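# Three arms shift crate from ramp to pallet centre

## Task

Take the crate off the ramp and set it down at the centre of the pallet. The drum must stay entirely on the ramp and must not touch the crate or the pallet.

## Robot and tools

Robots: three i2rt Big YAM arms, arm1, arm2 and arm3, each ending in a five-fingered right hand with a wrist camera (arm1_cam_wrist, arm2_cam_wrist, arm3_cam_wrist). Fixed cameras are cam_high and cam_low. Feet in the scene frame (m): arm1 at x=-0.600 y=+0.560 z=+0.370 quat_wxyz=(+0.719, +0.000, +0.000, -0.695); arm2 at x=-0.609 y=-0.562 z=+0.408 quat_wxyz=(+0.695, +0.003, -0.001, +0.719); arm3 at x=+0.260 y=+0.872 z=+0.405 quat_wxyz=(+0.810, -0.004, +0.001, -0.587). Each foot looks along its own +x. Reach is about 1.07 m from the joint 1 axis. A loose object may occasionally get a small push from outside.

Frames: one scene frame in metres, origin on the floor, +z up. The hand point sits 0.045 m ahead of the palm; its +z runs along straightened fingers, +y leaves the palm face, +x crosses the palm away from the thumb. Printed hand positions can be off, more so at long reach. hand_target is the pose the hand would have at the joint targets currently held.

move: every argument is optional; arm1, arm2 and arm3 are separate objects, one per robot. Inside each: "joints" is a dict of absolute joint targets by name; "target" is one list of 7 numbers [x, y, z, qw, qx, qy, qz], an absolute hand-point pose in the scene frame, reached along a straight line from the current hand_target; "speed" is its top speed in m/s, 0.002 to 4.3, default 0.25 (turning capped at twice that in rad/s); "min_time_s" (0.1 to 8 s) sets the shortest duration of that robot's arm joint motions. When "target" is used, "joints" may only carry the hand_ keys, else the call is refused. "cameras" lists camera names, or ["all"], or [] for none; if omitted, an empty move shows all, otherwise none. An empty move returns full state for all robots.

Joint ranges (rad): joint1_rad -2.879 to 2.879 (turn about foot, positive counter-clockwise from above); joint2_rad 0 to 3.141 (shoulder, 0 = upper arm back and level); joint3_rad 0 to 3.019 (elbow, 0 folded); joint4_rad -1.692 to 1.57 (hand pitch, positive lifts fingers); joint5_rad -1.57 to 1.57 (sideways swing, positive to arm's right); joint6_rad -2.094 to 2.094 (roll, positive clockwise viewed from behind). With joints 1, 5, 6 at 0 and the hand level and forward, the palm points down and the thumb is on the left; joint6 near -1.3 puts the camera on top with an upright image.

Hand keys, all -1 to 1 with +1 open: hand_little, hand_ring, hand_middle, hand_index, hand_thumb_bend (+1 straight), hand_thumb_turn (+1 beside palm, -1 opposite fingers). hand_force_limit is a setting: -1 about 0 N up to +1 at 10 N (15 N on the thumb motors); it starts at 0. hand_speed (-0.96 to 1) is a setting, full speed from +0.48; it starts at -0.8. For a soft grip use -0.94 or slower; faster closes can overshoot the force limit several times. A motor only moves when its target changes by at least 0.002; it locks on arrival or when load hits the limit. To grip harder, raise the limit and send a more-closed target. With the thumb turned in front, the hand wraps objects roughly 0.035 to 0.065 m thick. A bracket on the little-finger side of the wrist can collide with things.

wait: seconds from 0 to 10, plus optional cameras; no new command. zoom_image: camera name and region [x0, y0, x1, y1] in pixels from the top-left of that camera's latest image, at most 504 by 504. show_instructions: no arguments, shows the reference page. finished_scene: ends the scene for good (scene 1, optional); the result must hold without the robots.

Result lines: "move" names robots that received motion; "as last shown" means no command, with status "not commanded". hand_stopped_by gives six words for little, ring, middle, index, thumb_bend, thumb_turn: moving, target, force, stalled or fault. The *_load_n values are fingertip forces in N, positive when pushed open; a lost grip appears as load near 0. Joint velocities are rad/s; "within noise" means at rest. Torques are in joint order, offset and noisy; numbers 3 and 4 wrap at ±28 N m. Stops: off_target (resting short, not a stop), time_out (on_its_own shows the target still pushed), not_followed, "joint command not followed" or "pose unreachable" (safety check withholding a move), MOTOR HOT, OVER-TEMPERATURE FAULT, and limit_stop_at_motor_heat (resend that target). If a call is refused or stopped, later move/wait/finished_scene calls in the same reply are skipped.

Cautions: the scene keeps running while you think, holding the last command. Hand paths ignore obstacles and other arms, may lag, drift or overshoot, especially with a straight arm; joint moves can swing wide and fast. Never press two robots together or close a hand on another robot's fingers; this can end the scene. Avoid hard hits on fixed or heavy objects, drops of any height, releasing moving items, and overloading fingers. Long stretched holds heat motors until an arm collapses.

Each tool is called after "Call:" by a JSON object that holds its "fn" and its "kwargs", one argument or row to a line.

Reference images:

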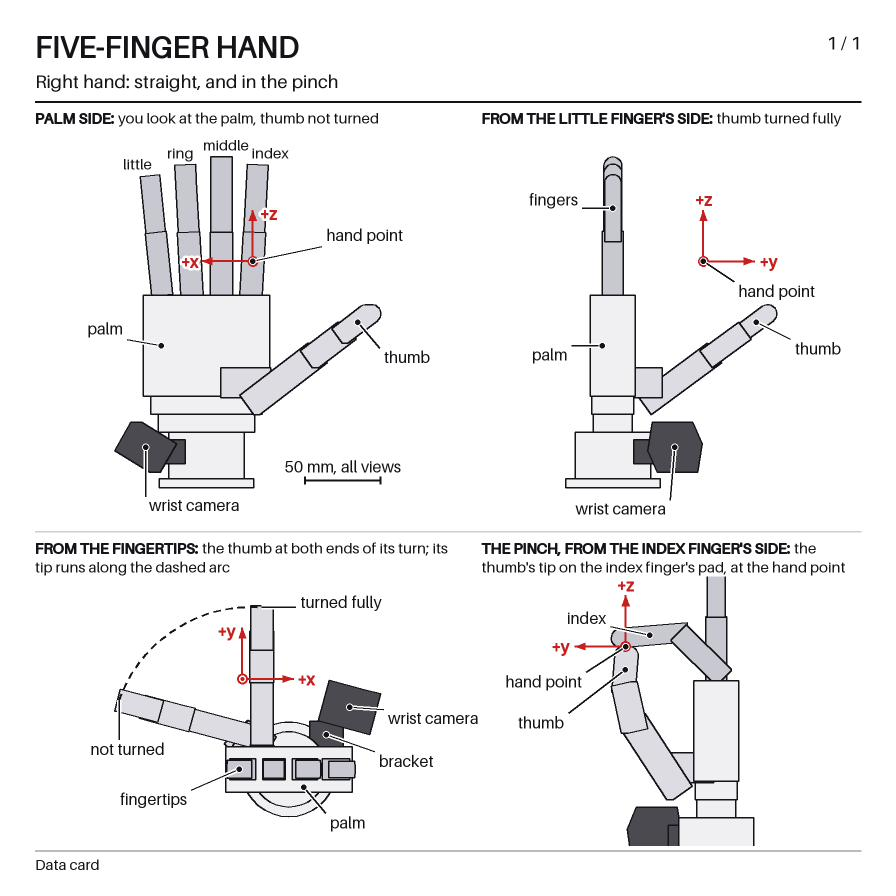

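## Session

Call:
{"fn": "move", "kwargs": {
  "cameras": ["all"]
}}

Scene clock: 0.00 s.
Joint torques (N m): no reading
Motor temperatures (°C): arm1=[18 21 19 20 17 16] | arm2=[19 18 17 22 15 22] | arm3=[17 20 19 18 17 21]
Heat: arm1: hottest joint2_rad 21 °C; arm2: hottest joint4_rad 22 °C; arm3: hottest joint6_rad 21 °C.
Joint velocities: within noise
arm1.joint_positions: joint1_rad=+0.446 joint2_rad=+0.640 joint3_rad=+1.429 joint4_rad=-1.457 joint5_rad=-0.086 joint6_rad=-1.065 hand_little=+1.000 hand_ring=+1.000 hand_middle=+1.000 hand_index=+1.000 hand_thumb_turn=+1.000 hand_thumb_bend=+1.000 hand_force_limit=+0.000 hand_speed=-0.800
arm1.joint_status: not commanded
arm1.hand_stopped_by: target,target,target,target,target,target
arm1.little_load_n: 0.0
arm1.ring_load_n: 0.0
arm1.middle_load_n: 0.0
arm1.index_load_n: 0.0
arm1.thumb_bend_load_n: 0.0
arm1.thumb_turn_load_n: 0.0
arm1.hand: x=-0.5236 y=+0.3674 z=+0.8405 quat_wxyz=(+0.088, +0.641, -0.631, +0.428) (m; scene frame)
arm1.hand_target: x=-0.5236 y=+0.3673 z=+0.8498 quat_wxyz=(+0.091, +0.638, -0.627, +0.438) (m; scene frame)
arm1.hand_status: not commanded
arm2.joint_positions: joint1_rad=+0.767 joint2_rad=+0.621 joint3_rad=+1.389 joint4_rad=-1.155 joint5_rad=-0.096 joint6_rad=-1.330 hand_little=+1.000 hand_ring=+1.000 hand_middle=+1.000 hand_index=+1.000 hand_thumb_turn=+1.000 hand_thumb_bend=+1.000 hand_force_limit=+0.000 hand_speed=-0.800
arm2.joint_status: not commanded
arm2.hand_stopped_by: target,target,target,target,target,target
arm2.little_load_n: 0.0
arm2.ring_load_n: 0.0
arm2.middle_load_n: 0.0
arm2.index_load_n: 0.0
arm2.thumb_bend_load_n: 0.0
arm2.thumb_turn_load_n: 0.0
arm2.hand: x=-0.7739 y=-0.3581 z=+0.9372 quat_wxyz=(-0.550, +0.376, +0.737, +0.108) (m; scene frame)
arm2.hand_target: x=-0.7724 y=-0.3595 z=+0.9480 quat_wxyz=(-0.560, +0.373, +0.732, +0.111) (m; scene frame)
arm2.hand_status: not commanded
arm3.joint_positions: joint1_rad=+0.261 joint2_rad=+0.544 joint3_rad=+1.342 joint4_rad=-1.312 joint5_rad=+0.247 joint6_rad=-1.084 hand_little=+1.000 hand_ring=+1.000 hand_middle=+1.000 hand_index=+1.000 hand_thumb_turn=+1.000 hand_thumb_bend=+1.000 hand_force_limit=+0.000 hand_speed=-0.800
arm3.joint_status: not commanded
arm3.hand_stopped_by: target,target,target,target,target,target
arm3.little_load_n: 0.0
arm3.ring_load_n: 0.0
arm3.middle_load_n: 0.0
arm3.index_load_n: 0.0
arm3.thumb_bend_load_n: 0.0
arm3.thumb_turn_load_n: 0.0
arm3.hand: x=+0.2967 y=+0.6667 z=+0.8917 quat_wxyz=(+0.232, +0.592, -0.622, +0.457) (m; scene frame)
arm3.hand_target: x=+0.2961 y=+0.6678 z=+0.8996 quat_wxyz=(+0.234, +0.588, -0.619, +0.465) (m; scene frame)
arm3.hand_status: not commanded
pictures: arm1_cam_wrist, arm2_cam_wrist, arm3_cam_wrist, cam_high, cam_low
Images, in order (width x height): arm1_cam_wrist 896x504, arm2_cam_wrist 896x504, arm3_cam_wrist 896x504, cam_high 896x504, cam_low 896x504.

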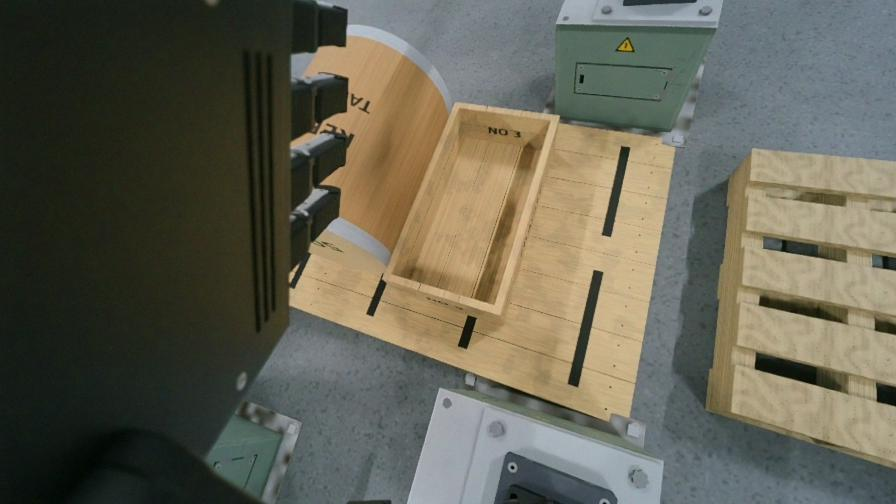

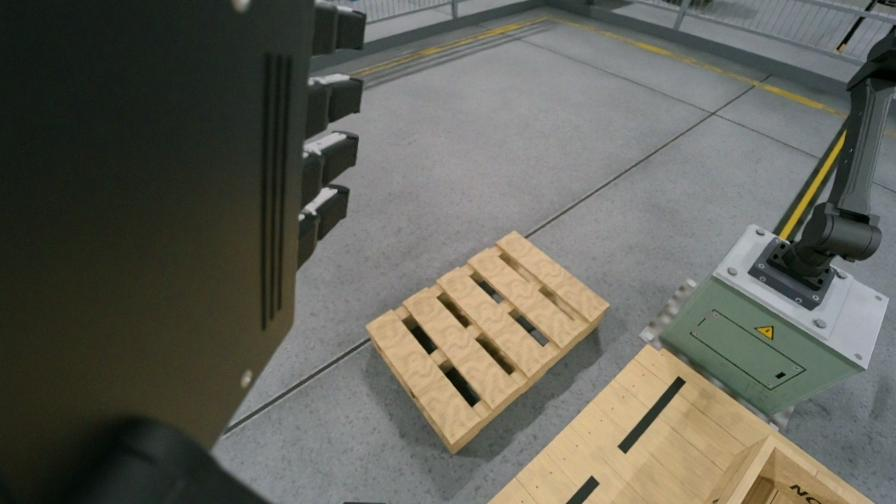

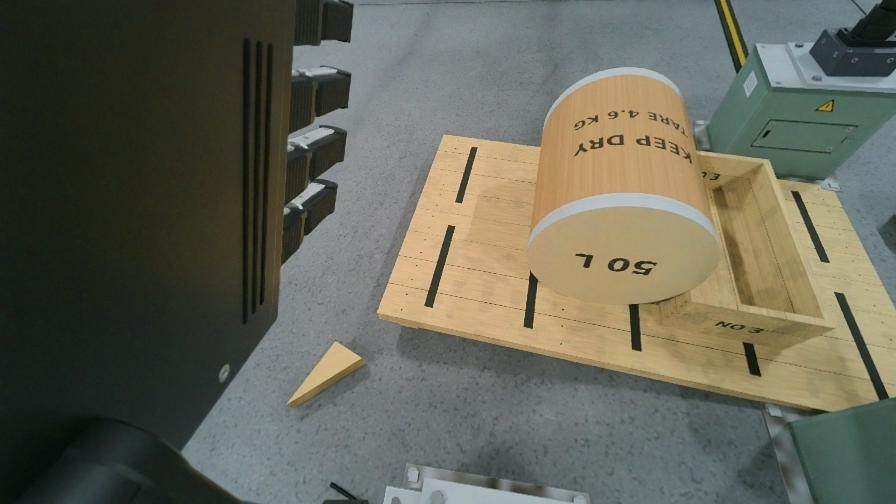

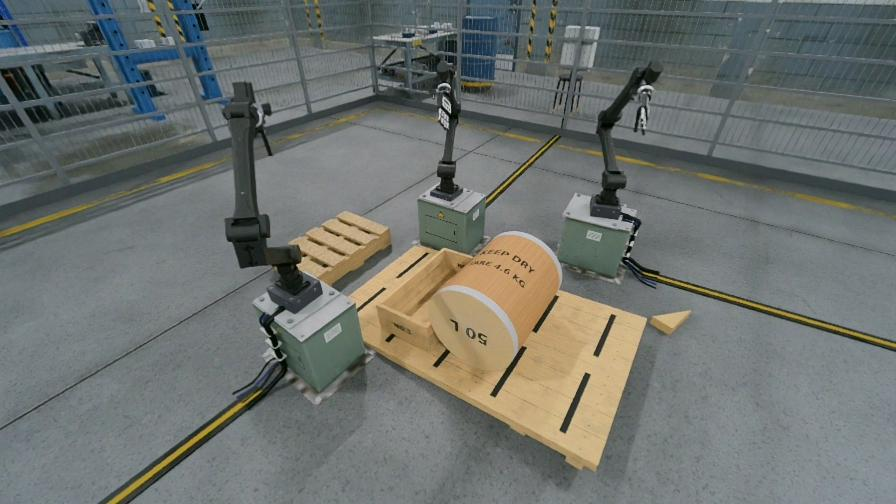

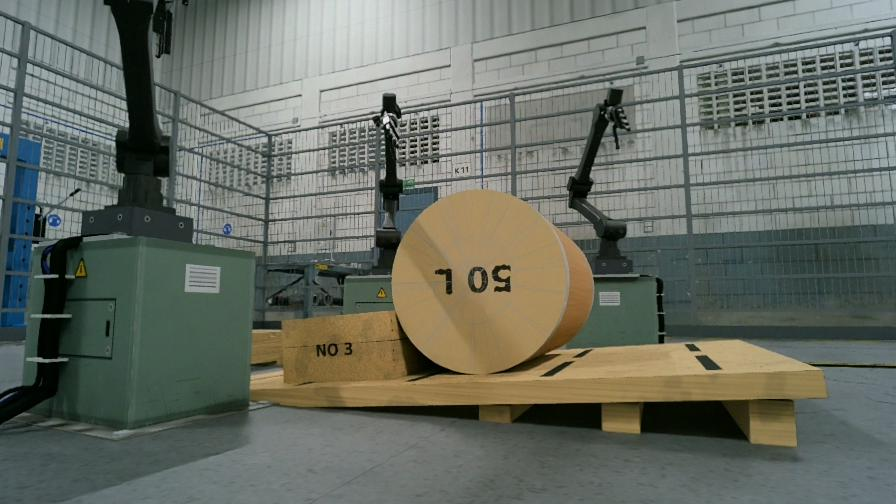

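Call:
{"fn": "zoom_image", "kwargs": {
  "camera": "cam_high",
  "region": [250, 180, 720, 480]
}}

Call:
{"fn": "zoom_image", "kwargs": {
  "camera": "cam_low",
  "region": [240, 180, 640, 440]
}}

Call:
{"fn": "zoom_image", "kwargs": {
  "camera": "arm3_cam_wrist",
  "region": [392, 50, 896, 420]
}}

Call:
{"fn": "zoom_image", "kwargs": {
  "camera": "arm1_cam_wrist",
  "region": [280, 0, 740, 430]
}}

Scaled by 1.072 from the camera's image (finer frame: 1280x720).

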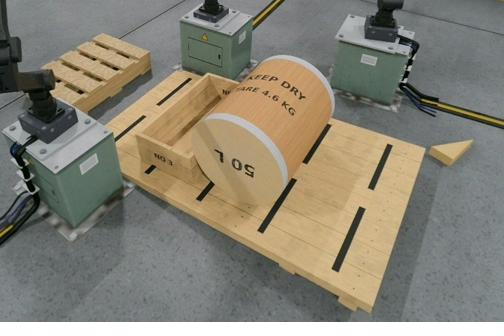

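Scaled by 1.260 from the camera's image (finer frame: 1280x720).

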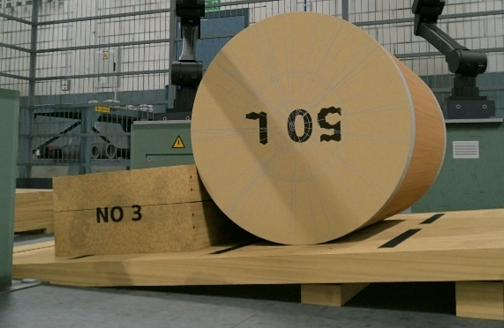

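Scaled by 1.000.

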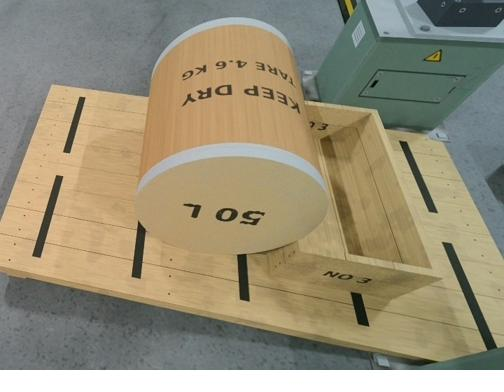

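Scaled by 1.096 from the camera's image (finer frame: 1280x720).

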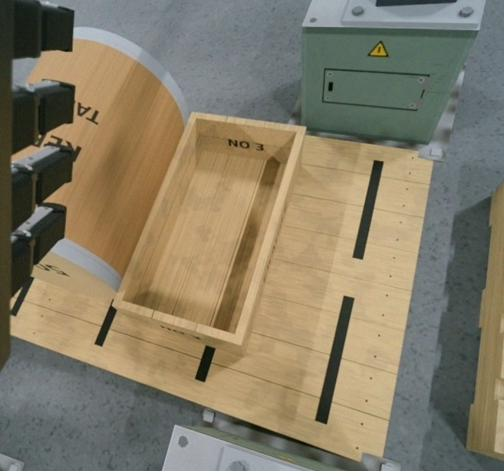

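Call:
{"fn": "zoom_image", "kwargs": {
  "camera": "arm3_cam_wrist",
  "region": [270, 320, 390, 420]
}}

Call:
{"fn": "zoom_image", "kwargs": {
  "camera": "cam_high",
  "region": [620, 290, 720, 350]
}}

Scaled by 4.200 from the camera's image (finer frame: 1280x720).

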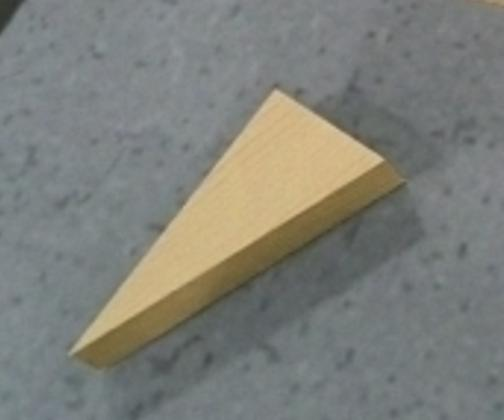

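Scaled by 5.040 from the camera's image (finer frame: 1280x720).

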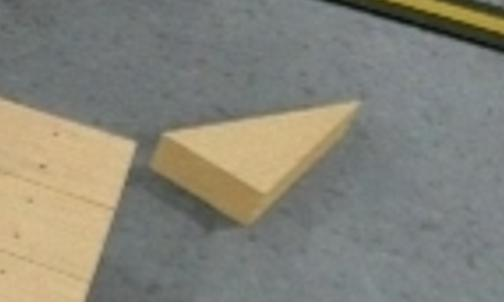

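Call:
{"fn": "move", "kwargs": {
  "arm3": {"target": [0.7517, 0.57, 0.28, 0.1917, -0.463, 0.7994, -0.3312], "speed": 0.3, "joints": {"hand_thumb_turn": -1, "hand_little": 0.5, "hand_ring": 0.5, "hand_middle": 0.5, "hand_index": 0.5}},
  "cameras": ["arm3_cam_wrist", "cam_high"]
}}

Scene clock: 333.67 s.
Joint torques (N m): arm1=[-1.26 2.02 7.83 1.24 0.02 -0.06] | arm2=[-0.32 4.01 9.46 1.84 0.08 -0.08] | arm3=[2.02 -13.16 6.42 2.03 -0.05 0.12]
Motor temperatures (°C): arm1=[18 21 29 21 16 16] | arm2=[19 18 31 23 15 22] | arm3=[16 20 28 19 16 20]
Heat: arm1: hottest joint3_rad 29 °C; arm2: hottest joint3_rad 31 °C; arm3: hottest joint3_rad 28 °C.
move: arm3 off_target
Joint velocities: within noise
arm1, arm2: as last shown
arm1.hand_target: x=-0.5236 y=+0.3673 z=+0.8499 quat_wxyz=(+0.091, +0.638, -0.627, +0.438)
arm3.joint_positions: joint1_rad=+0.618 joint2_rad=+2.005 joint3_rad=+0.928 joint4_rad=+0.265 joint5_rad=-0.075 joint6_rad=-0.074 hand_little=+0.500 hand_ring=+0.500 hand_middle=+0.500 hand_index=+0.500 hand_thumb_turn=-1.000 hand_thumb_bend=+1.000 hand_force_limit=+0.000 hand_speed=-0.800
arm3.joint_status: all done
arm3.hand_stopped_by: target,target,target,target,target,target
arm3.little_load_n: 0.0
arm3.ring_load_n: 0.0
arm3.middle_load_n: 0.0
arm3.index_load_n: 0.0
arm3.thumb_bend_load_n: 0.0
arm3.thumb_turn_load_n: 0.0
arm3.hand: x=+0.7342 y=+0.5705 z=+0.2768 quat_wxyz=(-0.182, +0.463, -0.806, +0.322)
arm3.hand_target: x=+0.7513 y=+0.5703 z=+0.2804 quat_wxyz=(-0.192, +0.463, -0.799, +0.331)
arm3.hand_status: off_target (0.018 m and 1.7 deg from the pose sent, 0.769 m and 57.2 deg at the start)
Images, in order (width x height): arm3_cam_wrist 896x504, cam_high 896x504.

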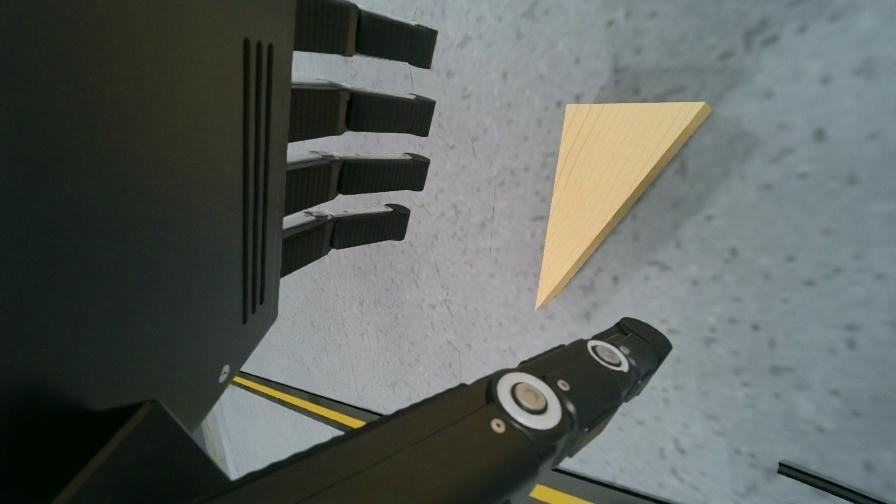

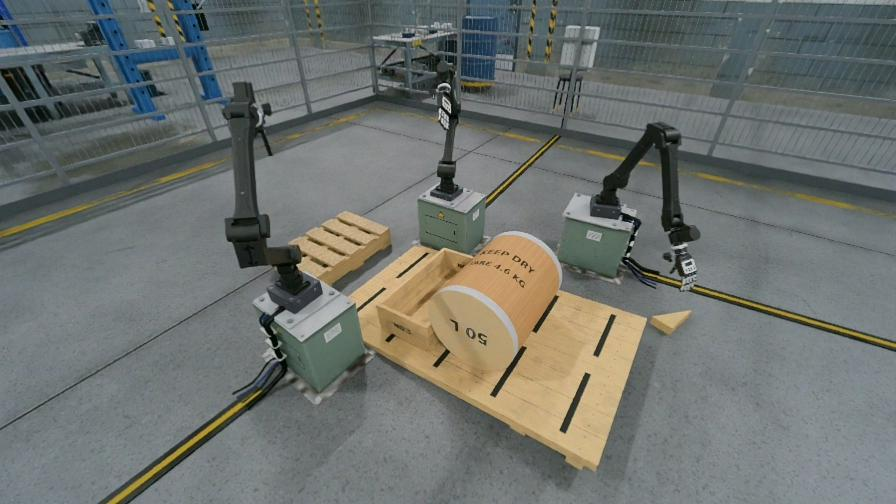

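Call:
{"fn": "move", "kwargs": {
  "arm3": {"target": [0.798, 0.565, 0.15, 0.1917, -0.463, 0.7994, -0.3312], "speed": 0.25},
  "cameras": ["arm3_cam_wrist"]
}}

Scene clock: 366.33 s.
Joint torques (N m): arm1=[-0.97 1.79 7.87 1.24 0.02 -0.06] | arm2=[-0.26 3.9 9.43 1.87 0.07 -0.08] | arm3=[1.85 -15.79 4.97 2 0.15 0.12]
Motor temperatures (°C): arm1=[18 21 29 21 16 16] | arm2=[19 18 31 23 15 21] | arm3=[16 22 27 19 16 20]
Heat: arm1: hottest joint3_rad 29 °C; arm2: hottest joint3_rad 31 °C; arm3: hottest joint3_rad 27 °C.
move: arm3 off_target
Joint velocities: within noise
arm1, arm2: as last shown
arm3.joint_positions: joint1_rad=+0.667 joint2_rad=+2.381 joint3_rad=+1.144 joint4_rad=+0.431 joint5_rad=-0.046 joint6_rad=-0.042 hand_little=+0.500 hand_ring=+0.500 hand_middle=+0.500 hand_index=+0.500 hand_thumb_turn=-1.000 hand_thumb_bend=+1.000 hand_force_limit=+0.000 hand_speed=-0.800
arm3.joint_status: not commanded
arm3.hand_stopped_by: target,target,target,target,target,target
arm3.little_load_n: 0.0
arm3.ring_load_n: 0.0
arm3.middle_load_n: 0.0
arm3.index_load_n: 0.0
arm3.thumb_bend_load_n: 0.0
arm3.thumb_turn_load_n: 0.0
arm3.hand: x=+0.7844 y=+0.5640 z=+0.1495 quat_wxyz=(-0.184, +0.464, -0.804, +0.323)
arm3.hand_target: x=+0.7978 y=+0.5652 z=+0.1503 quat_wxyz=(-0.192, +0.463, -0.799, +0.331)
arm3.hand_status: off_target (0.014 m and 1.4 deg from the pose sent, 0.142 m and 1.7 deg at the start)
Images, in order (width x height): arm3_cam_wrist 896x504.

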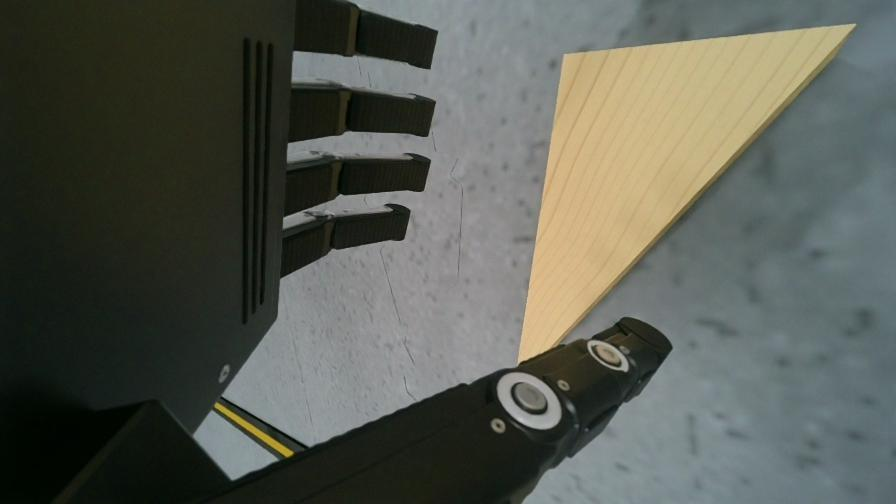

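Call:
{"fn": "move", "kwargs": {
  "arm3": {"target": [0.802, 0.5635, 0.039, 0.1917, -0.463, 0.7994, -0.3312], "speed": 0.15},
  "cameras": ["arm3_cam_wrist"]
}}

Scene clock: 392.90 s.
Joint torques (N m): arm1=[-1.08 1.96 7.94 1.28 0.01 -0.06] | arm2=[-0.44 3.84 9.43 1.84 0.08 -0.09] | arm3=[2.08 -16.32 4.04 2.09 0.15 0.12]
Motor temperatures (°C): arm1=[18 21 29 21 16 16] | arm2=[19 18 31 23 15 21] | arm3=[16 25 26 19 16 20]
Heat: arm1: hottest joint3_rad 29 °C; arm2: hottest joint3_rad 31 °C; arm3: hottest joint3_rad 26 °C.
move: arm3 off_target
Joint velocities: within noise
arm1, arm2: as last shown
arm3.joint_positions: joint1_rad=+0.667 joint2_rad=+2.661 joint3_rad=+1.319 joint4_rad=+0.541 joint5_rad=-0.044 joint6_rad=-0.040 hand_little=+0.500 hand_ring=+0.500 hand_middle=+0.500 hand_index=+0.500 hand_thumb_turn=-1.000 hand_thumb_bend=+1.000 hand_force_limit=+0.000 hand_speed=-0.800
arm3.joint_status: not commanded
arm3.hand_stopped_by: target,target,target,target,target,target
arm3.little_load_n: 0.0
arm3.ring_load_n: 0.0
arm3.middle_load_n: 0.0
arm3.index_load_n: 0.0
arm3.thumb_bend_load_n: 0.0
arm3.thumb_turn_load_n: 0.0
arm3.hand: x=+0.7908 y=+0.5586 z=+0.0419 quat_wxyz=(-0.184, +0.463, -0.804, +0.326)
arm3.hand_target: x=+0.8018 y=+0.5635 z=+0.0394 quat_wxyz=(-0.192, +0.463, -0.799, +0.331)
arm3.hand_status: off_target (0.013 m and 1.2 deg from the pose sent, 0.112 m and 1.4 deg at the start)
Images, in order (width x height): arm3_cam_wrist 896x504.

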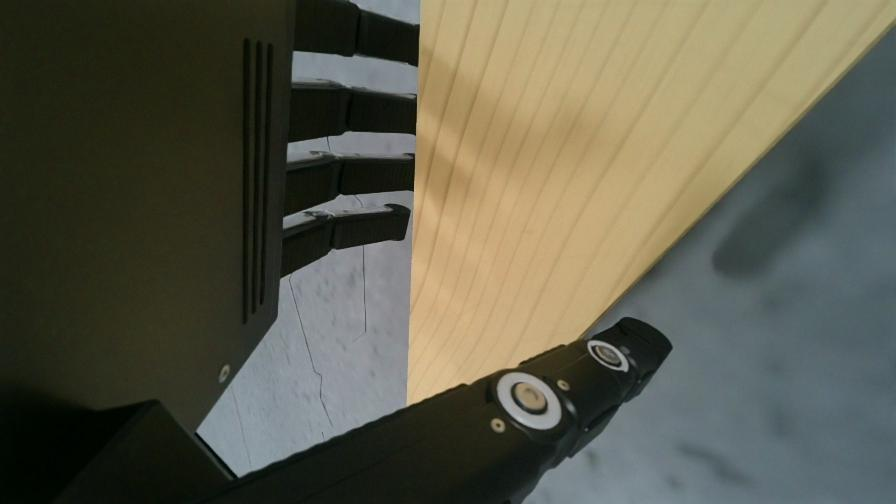

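Call:
{"fn": "move", "kwargs": {
  "arm3": {"joints": {"hand_speed": -0.92, "hand_force_limit": -0.4, "hand_thumb_bend": -0.1, "hand_index": 0.0, "hand_middle": 0.0, "hand_ring": 0.0, "hand_little": 0.0}},
  "cameras": ["arm3_cam_wrist"]
}}

Scene clock: 409.37 s.
Joint torques (N m): arm1=[-0.73 1.96 7.83 1.26 0.02 -0.05] | arm2=[-0.26 3.84 9.42 1.8 0.07 -0.08] | arm3=[1.96 -16.32 4.03 2.1 0.14 0.12]
Motor temperatures (°C): arm1=[18 21 30 21 16 16] | arm2=[19 18 31 23 15 21] | arm3=[16 26 26 19 16 20]
Heat: arm1: hottest joint3_rad 30 °C; arm2: hottest joint3_rad 31 °C; arm3: hottest joint2_rad 26 °C.
move: arm3 off_target
Joint velocities: within noise
arm1, arm2: as last shown
arm3.joint_positions: joint1_rad=+0.669 joint2_rad=+2.661 joint3_rad=+1.319 joint4_rad=+0.541 joint5_rad=-0.044 joint6_rad=-0.040 hand_little=+0.180 hand_ring=+0.187 hand_middle=+0.173 hand_index=+0.105 hand_thumb_turn=-1.000 hand_thumb_bend=+0.845 hand_force_limit=-0.400 hand_speed=-0.920
arm3.joint_status: hand_little off_target (ended at +0.180, target +0.000); hand_ring off_target (ended at +0.187, target +0.000); hand_middle off_target (ended at +0.173, target +0.000); hand_index off_target (ended at +0.105, target +0.000); hand_thumb_bend off_target (ended at +0.845, target -0.100); the others done
arm3.hand_stopped_by: force,force,force,force,force,target
arm3.little_load_n: 2.0
arm3.ring_load_n: 1.5
arm3.middle_load_n: 2.5
arm3.index_load_n: 4.0
arm3.thumb_bend_load_n: 7.0
arm3.thumb_turn_load_n: 3.0
arm3.hand: x=+0.7913 y=+0.5594 z=+0.0419 quat_wxyz=(-0.185, +0.463, -0.803, +0.325)
arm3.hand_target: x=+0.8019 y=+0.5637 z=+0.0394 quat_wxyz=(-0.192, +0.463, -0.799, +0.331)
arm3.hand_status: not commanded
Images, in order (width x height): arm3_cam_wrist 896x504.

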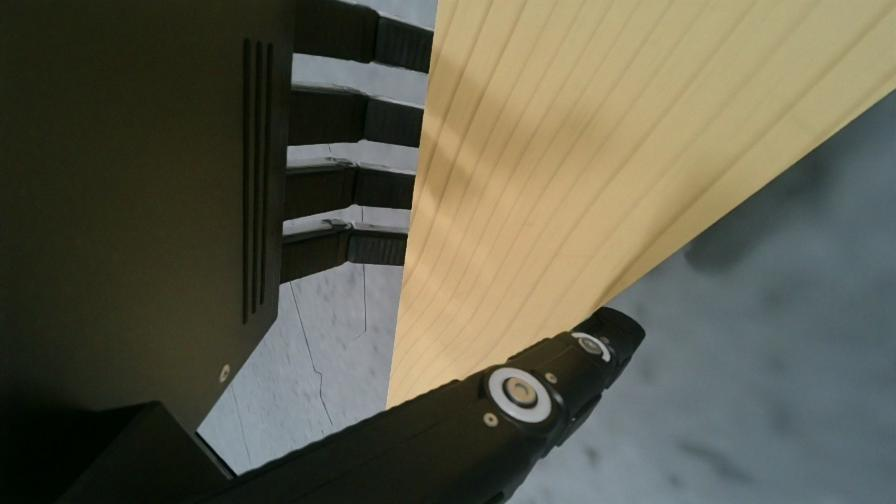

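Call:
{"fn": "move", "kwargs": {
  "arm3": {"target": [0.802, 0.5637, 0.15, 0.1917, -0.463, 0.7994, -0.3312], "speed": 0.12},
  "cameras": ["arm3_cam_wrist", "cam_high"]
}}

Scene clock: 416.57 s.
Joint torques (N m): arm1=[-0.79 2.02 7.87 1.24 0.01 -0.03] | arm2=[-0.32 3.96 9.4 1.8 0.07 -0.09] | arm3=[1.79 -18.2 3.49 1.14 0.09 0.11]
Motor temperatures (°C): arm1=[18 21 30 21 16 16] | arm2=[19 18 31 23 15 21] | arm3=[16 27 25 19 16 20]
Heat: arm1: hottest joint3_rad 30 °C; arm2: hottest joint3_rad 31 °C; arm3: hottest joint2_rad 27 °C.
move: arm3 off_target
Joint velocities: within noise
arm1, arm2: as last shown
arm3.joint_positions: joint1_rad=+0.669 joint2_rad=+2.419 joint3_rad=+1.177 joint4_rad=+0.442 joint5_rad=-0.043 joint6_rad=-0.040 hand_little=+0.180 hand_ring=+0.187 hand_middle=+0.173 hand_index=+0.105 hand_thumb_turn=-1.000 hand_thumb_bend=+0.845 hand_force_limit=-0.400 hand_speed=-0.920
arm3.joint_status: not commanded
arm3.hand_stopped_by: force,force,force,force,force,target
arm3.little_load_n: 2.5
arm3.ring_load_n: 1.5
arm3.middle_load_n: 2.0
arm3.index_load_n: 4.0
arm3.thumb_bend_load_n: 7.5
arm3.thumb_turn_load_n: 2.5
arm3.hand: x=+0.7909 y=+0.5606 z=+0.1373 quat_wxyz=(-0.185, +0.463, -0.803, +0.326)
arm3.hand_target: x=+0.8019 y=+0.5638 z=+0.1497 quat_wxyz=(-0.192, +0.463, -0.799, +0.331)
arm3.hand_status: off_target (0.017 m and 1.1 deg from the pose sent, 0.109 m and 1.2 deg at the start)
Images, in order (width x height): arm3_cam_wrist 896x504, cam_high 896x504.

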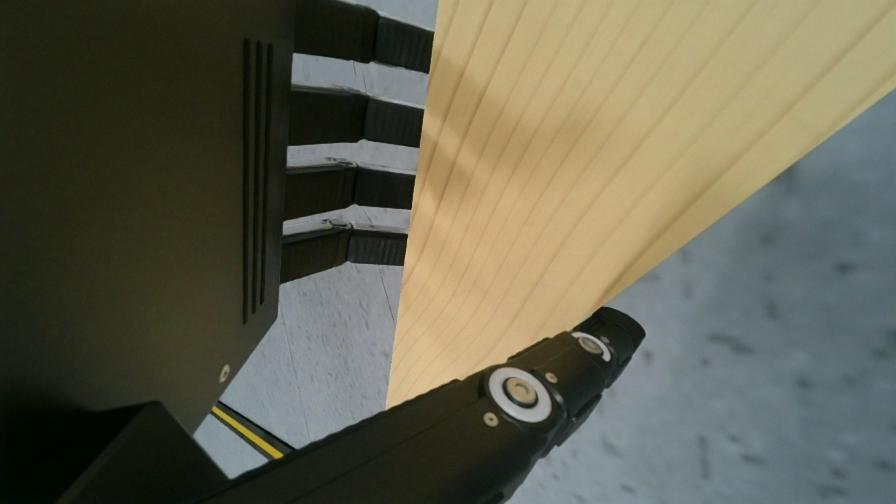

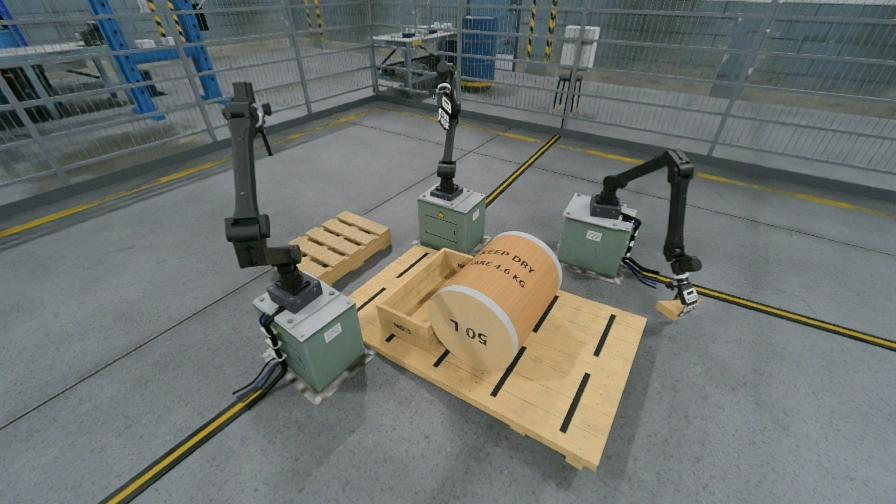

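Call:
{"fn": "move", "kwargs": {
  "arm3": {"target": [0.70, 0.55, 0.42, 0.1917, -0.463, 0.7994, -0.3312], "speed": 0.25}
}}

Call:
{"fn": "move", "kwargs": {
  "arm3": {"target": [-0.08, 0.42, 0.42, 0.2382, -0.575, -0.723, 0.299], "speed": 0.25},
  "cameras": ["all"]
}}

Scene clock: 453.33 s.
Joint torques (N m): arm1=[-0.79 1.73 7.79 1.17 0.02 -0.04] | arm2=[-0.26 3.96 9.43 1.8 0.08 -0.09] | arm3=[-0.26 -12.45 6.99 1.11 -0.14 -0.08]
Motor temperatures (°C): arm1=[18 21 30 21 16 16] | arm2=[18 17 32 23 15 21] | arm3=[16 31 24 19 16 20]
Heat: arm1: hottest joint3_rad 30 °C; arm2: hottest joint3_rad 32 °C; arm3: hottest joint2_rad 31 °C.
move: arm3 off_target
Joint velocities: within noise
arm1, arm2: as last shown
arm3.joint_positions: joint1_rad=+0.544 joint2_rad=+1.659 joint3_rad=+0.915 joint4_rad=-0.058 joint5_rad=-0.147 joint6_rad=-0.129 hand_little=+0.180 hand_ring=+0.187 hand_middle=+0.173 hand_index=+0.105 hand_thumb_turn=-1.000 hand_thumb_bend=+0.845 hand_force_limit=-0.400 hand_speed=-0.920
arm3.joint_status: not commanded
arm3.hand_stopped_by: force,force,force,force,force,target
arm3.little_load_n: 2.5
arm3.ring_load_n: 1.5
arm3.middle_load_n: 2.0
arm3.index_load_n: 4.0
arm3.thumb_bend_load_n: 7.5
arm3.thumb_turn_load_n: 2.5
arm3.hand: x=+0.7023 y=+0.5579 z=+0.4135 quat_wxyz=(-0.193, +0.465, -0.801, +0.325)
arm3.hand_target: x=+0.7001 y=+0.5501 z=+0.4200 quat_wxyz=(-0.192, +0.463, -0.799, +0.331)
arm3.hand_status: off_target (0.011 m and 0.8 deg from the pose sent, 0.297 m and 1.1 deg at the start)
pictures: none

Scene clock: 459.03 s.
Joint torques (N m): arm1=[-1.08 1.96 7.87 1.18 0.03 -0.06] | arm2=[-0.32 3.9 9.42 1.83 0.07 -0.09] | arm3=[0.03 -11.69 9.72 0.68 0.7 0.14]
Motor temperatures (°C): arm1=[18 21 30 21 16 16] | arm2=[18 17 32 23 15 21] | arm3=[16 30 25 19 16 20]
Heat: arm1: hottest joint3_rad 30 °C; arm2: hottest joint3_rad 32 °C; arm3: hottest joint2_rad 30 °C.
move: arm3 off_target
Joint velocities: within noise
arm1, arm2: as last shown
arm3.joint_positions: joint1_rad=-0.871 joint2_rad=+1.700 joint3_rad=+0.965 joint4_rad=-0.260 joint5_rad=+0.513 joint6_rad=+0.600 hand_little=+0.180 hand_ring=+0.187 hand_middle=+0.173 hand_index=+0.105 hand_thumb_turn=-1.000 hand_thumb_bend=+0.845 hand_force_limit=-0.400 hand_speed=-0.920
arm3.joint_status: not commanded
arm3.hand_stopped_by: force,force,force,force,force,target
arm3.little_load_n: 2.5
arm3.ring_load_n: 1.5
arm3.middle_load_n: 2.5
arm3.index_load_n: 4.0
arm3.thumb_bend_load_n: 7.5
arm3.thumb_turn_load_n: 2.5
arm3.hand: x=-0.0637 y=+0.4342 z=+0.4051 quat_wxyz=(+0.238, -0.566, -0.736, +0.284)
arm3.hand_target: x=-0.0795 y=+0.4209 z=+0.4204 quat_wxyz=(+0.238, -0.575, -0.723, +0.299)
arm3.hand_status: off_target (0.026 m and 2.5 deg from the pose sent, 0.794 m and 137.4 deg at the start)
pictures: arm1_cam_wrist, arm2_cam_wrist, arm3_cam_wrist, cam_high, cam_low
Images, in order (width x height): arm1_cam_wrist 896x504, arm2_cam_wrist 896x504, arm3_cam_wrist 896x504, cam_high 896x504, cam_low 896x504.

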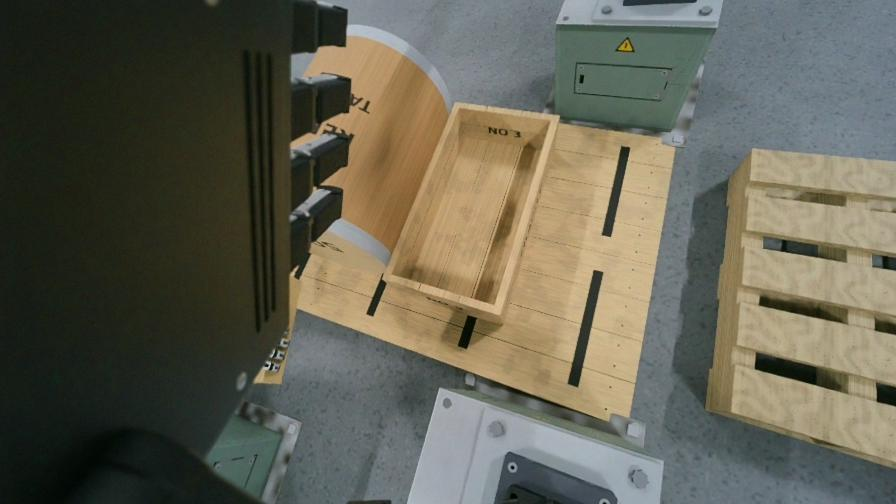

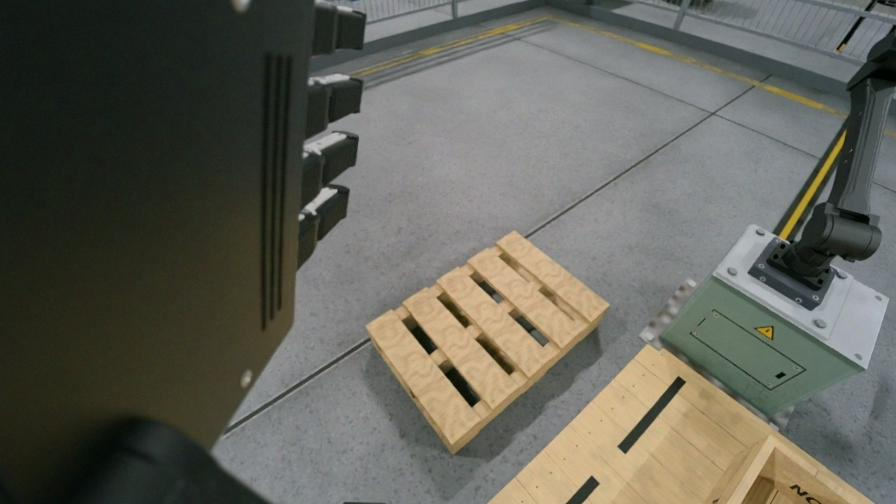

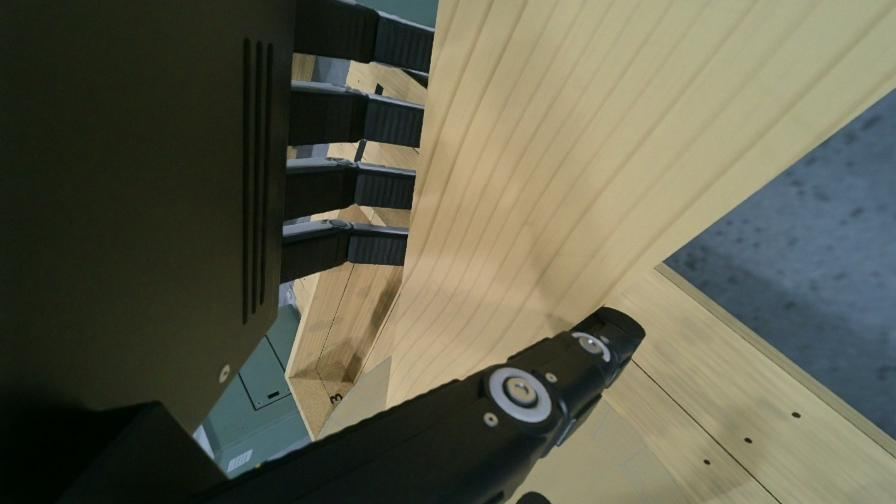

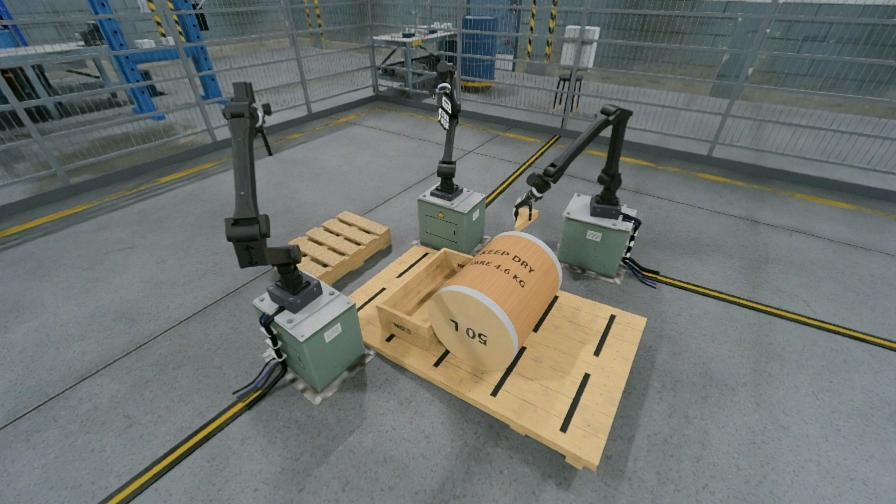

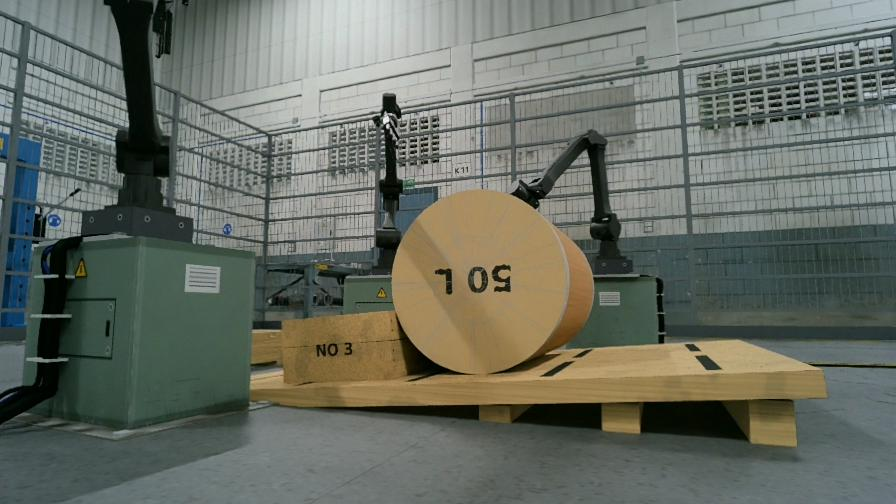

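Call:
{"fn": "move", "kwargs": {
  "arm3": {"target": [0.08, 0.42, 0.45, 0.2382, -0.575, -0.723, 0.299], "speed": 0.25},
  "arm1": {"target": [-0.27, 0.36, 0.30, 0.076, 0.7035, 0.7035, -0.062], "speed": 0.02},
  "cameras": ["arm3_cam_wrist"]
}}

Scene clock: 530.60 s.
Joint torques (N m): arm1=[-0.26 0.91 6.49 1.78 0.33 0.08] | arm2=[-0.32 3.9 9.43 1.84 0.07 -0.08] | arm3=[2.14 -13.74 7.77 0.73 0.73 0.12]
Motor temperatures (°C): arm1=[18 21 30 21 16 16] | arm2=[18 17 32 22 15 21] | arm3=[16 27 33 18 17 20]
Heat: arm1: hottest joint3_rad 30 °C; arm2: hottest joint3_rad 32 °C; arm3: hottest joint3_rad 33 °C.
move: arm1 off_target; arm3 off_target
Joint velocities: within noise
arm1.joint_positions: joint1_rad=+0.742 joint2_rad=+0.602 joint3_rad=+1.234 joint4_rad=-1.334 joint5_rad=+0.301 joint6_rad=-0.511 hand_little=+1.000 hand_ring=+1.000 hand_middle=+1.000 hand_index=+1.000 hand_thumb_turn=+1.000 hand_thumb_bend=+1.000 hand_force_limit=+0.000 hand_speed=-0.800
arm1.joint_status: not commanded
arm1.hand_stopped_by: target,target,target,target,target,target
arm1.little_load_n: 0.0
arm1.ring_load_n: 0.0
arm1.middle_load_n: 0.0
arm1.index_load_n: 0.0
arm1.thumb_bend_load_n: 0.0
arm1.thumb_turn_load_n: -0.5
arm1.hand: x=-0.4955 y=+0.3673 z=+0.7777 quat_wxyz=(+0.079, +0.488, -0.756, +0.430)
arm1.hand_target: x=-0.4910 y=+0.3665 z=+0.7793 quat_wxyz=(+0.074, +0.484, -0.752, +0.441)
arm1.hand_status: off_target (0.528 m and 155.9 deg from the pose sent, 0.597 m and 178.6 deg at the start; the path was cut at 10 s, short of the pose sent)
arm2.joint_positions: joint1_rad=+0.767 joint2_rad=+0.621 joint3_rad=+1.389 joint4_rad=-1.155 joint5_rad=-0.096 joint6_rad=-1.330 hand_little=+1.000 hand_ring=+1.000 hand_middle=+1.000 hand_index=+1.000 hand_thumb_turn=+1.000 hand_thumb_bend=+1.000 hand_force_limit=+0.000 hand_speed=-0.800
arm2.joint_status: not commanded
arm2.hand_stopped_by: target,target,target,target,target,target
arm2.little_load_n: 0.0
arm2.ring_load_n: 0.0
arm2.middle_load_n: 0.5
arm2.index_load_n: 0.0
arm2.thumb_bend_load_n: 0.0
arm2.thumb_turn_load_n: 0.0
arm2.hand: x=-0.7739 y=-0.3581 z=+0.9372 quat_wxyz=(-0.550, +0.376, +0.737, +0.108)
arm2.hand_target: x=-0.7724 y=-0.3595 z=+0.9480 quat_wxyz=(-0.560, +0.373, +0.732, +0.111)
arm2.hand_status: not commanded
arm3.joint_positions: joint1_rad=-0.861 joint2_rad=+1.700 joint3_rad=+0.965 joint4_rad=-0.282 joint5_rad=+0.533 joint6_rad=+0.636 hand_little=+0.180 hand_ring=+0.187 hand_middle=+0.173 hand_index=+0.105 hand_thumb_turn=-1.000 hand_thumb_bend=+0.845 hand_force_limit=-0.400 hand_speed=-0.920
arm3.joint_status: not commanded
arm3.hand_stopped_by: force,force,force,force,force,target
arm3.little_load_n: 2.5
arm3.ring_load_n: 1.5
arm3.middle_load_n: 2.5
arm3.index_load_n: 4.0
arm3.thumb_bend_load_n: 7.0
arm3.thumb_turn_load_n: 3.0
arm3.hand: x=-0.0598 y=+0.4357 z=+0.4039 quat_wxyz=(+0.242, -0.576, -0.729, +0.279)
arm3.hand_target: x=-0.0590 y=+0.4211 z=+0.4241 quat_wxyz=(+0.238, -0.575, -0.723, +0.299)
arm3.hand_status: off_target (0.148 m and 2.4 deg from the pose sent, 0.151 m and 2.5 deg at the start; the path was cut at 10 s, short of the pose sent)
Images, in order (width x height): arm3_cam_wrist 896x504.

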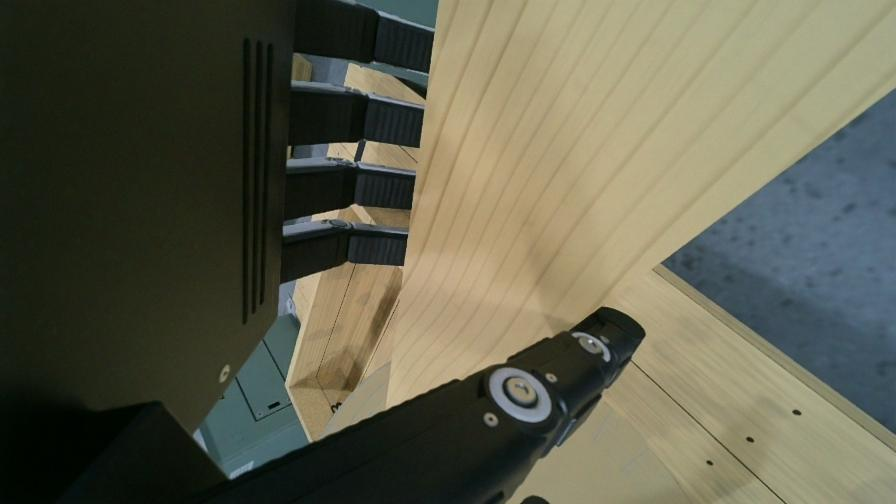

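Call:
{"fn": "move", "kwargs": {
  "arm3": {"target": [0.08, 0.42, 0.45, 0.2382, -0.575, -0.723, 0.299], "speed": 0.25},
  "arm1": {"target": [-0.26, 0.37, 0.26, 0.447, 0.548, -0.447, 0.548], "speed": 0.3},
  "cameras": ["arm1_cam_wrist", "cam_high"]
}}

Scene clock: 542.60 s.
Joint torques (N m): arm1=[-0.5 -11.05 -0.17 1.4 0.12 -0.12] | arm2=[-0.32 3.96 9.42 1.83 0.08 -0.08] | arm3=[1.96 -11.63 6.89 0.4 0.91 0.12]
Motor temperatures (°C): arm1=[18 21 29 21 16 16] | arm2=[18 17 32 22 15 21] | arm3=[16 27 32 18 17 20]
Heat: arm1: hottest joint3_rad 29 °C; arm2: hottest joint3_rad 32 °C; arm3: hottest joint3_rad 32 °C.
move: arm1 off_target; arm3 off_target
Joint velocities: within noise
arm1.joint_positions: joint1_rad=+1.562 joint2_rad=+2.452 joint3_rad=+0.703 joint4_rad=+1.549 joint5_rad=+1.408 joint6_rad=-1.379 hand_little=+1.000 hand_ring=+1.000 hand_middle=+1.000 hand_index=+1.000 hand_thumb_turn=+1.000 hand_thumb_bend=+1.000 hand_force_limit=+0.000 hand_speed=-0.800
arm1.joint_status: not commanded
arm1.hand_stopped_by: target,target,target,target,target,target
arm1.little_load_n: 0.0
arm1.ring_load_n: 0.0
arm1.middle_load_n: 0.0
arm1.index_load_n: 0.0
arm1.thumb_bend_load_n: 0.0
arm1.thumb_turn_load_n: 0.0
arm1.hand: x=-0.2616 y=+0.3682 z=+0.2615 quat_wxyz=(+0.445, +0.554, -0.458, +0.534)
arm1.hand_target: x=-0.2599 y=+0.3701 z=+0.2601 quat_wxyz=(+0.442, +0.555, -0.456, +0.538)
arm1.hand_status: off_target (0.003 m and 2.1 deg from the pose sent, 0.569 m and 57.7 deg at the start; a joint's target at an end of its range on 26 of 159 steps)
arm2: as last shown
arm2.middle_load_n: 0.0
arm3.joint_positions: joint1_rad=-0.563 joint2_rad=+1.549 joint3_rad=+0.902 joint4_rad=-0.534 joint5_rad=+0.675 joint6_rad=+0.952 hand_little=+0.180 hand_ring=+0.187 hand_middle=+0.173 hand_index=+0.105 hand_thumb_turn=-1.000 hand_thumb_bend=+0.845 hand_force_limit=-0.400 hand_speed=-0.920
arm3.joint_status: not commanded
arm3.hand_stopped_by: force,force,force,force,force,target
arm3.little_load_n: 2.5
arm3.ring_load_n: 1.5
arm3.middle_load_n: 2.5
arm3.index_load_n: 4.0
arm3.thumb_bend_load_n: 7.5
arm3.thumb_turn_load_n: 3.0
arm3.hand: x=+0.0752 y=+0.4252 z=+0.4385 quat_wxyz=(+0.243, -0.575, -0.726, +0.288)
arm3.hand_target: x=+0.0800 y=+0.4200 z=+0.4498 quat_wxyz=(+0.238, -0.575, -0.723, +0.299)
arm3.hand_status: off_target (0.013 m and 1.4 deg from the pose sent, 0.148 m and 2.4 deg at the start)
Images, in order (width x height): arm1_cam_wrist 896x504, cam_high 896x504.

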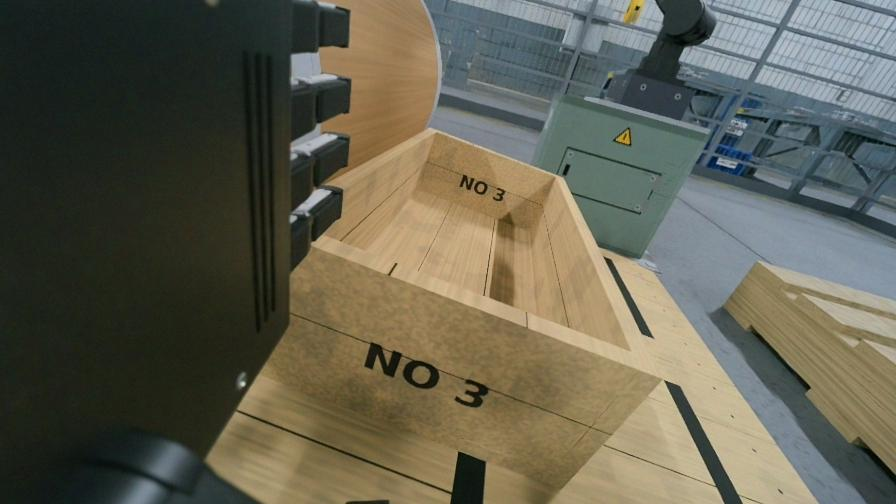

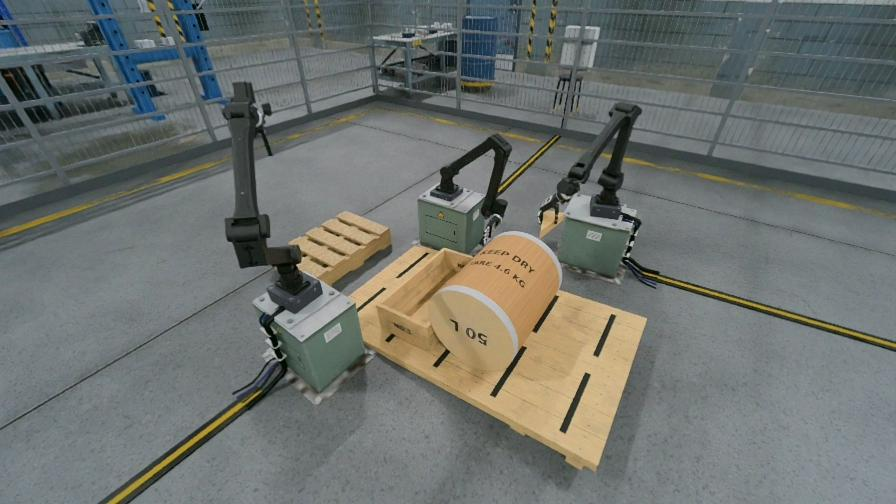

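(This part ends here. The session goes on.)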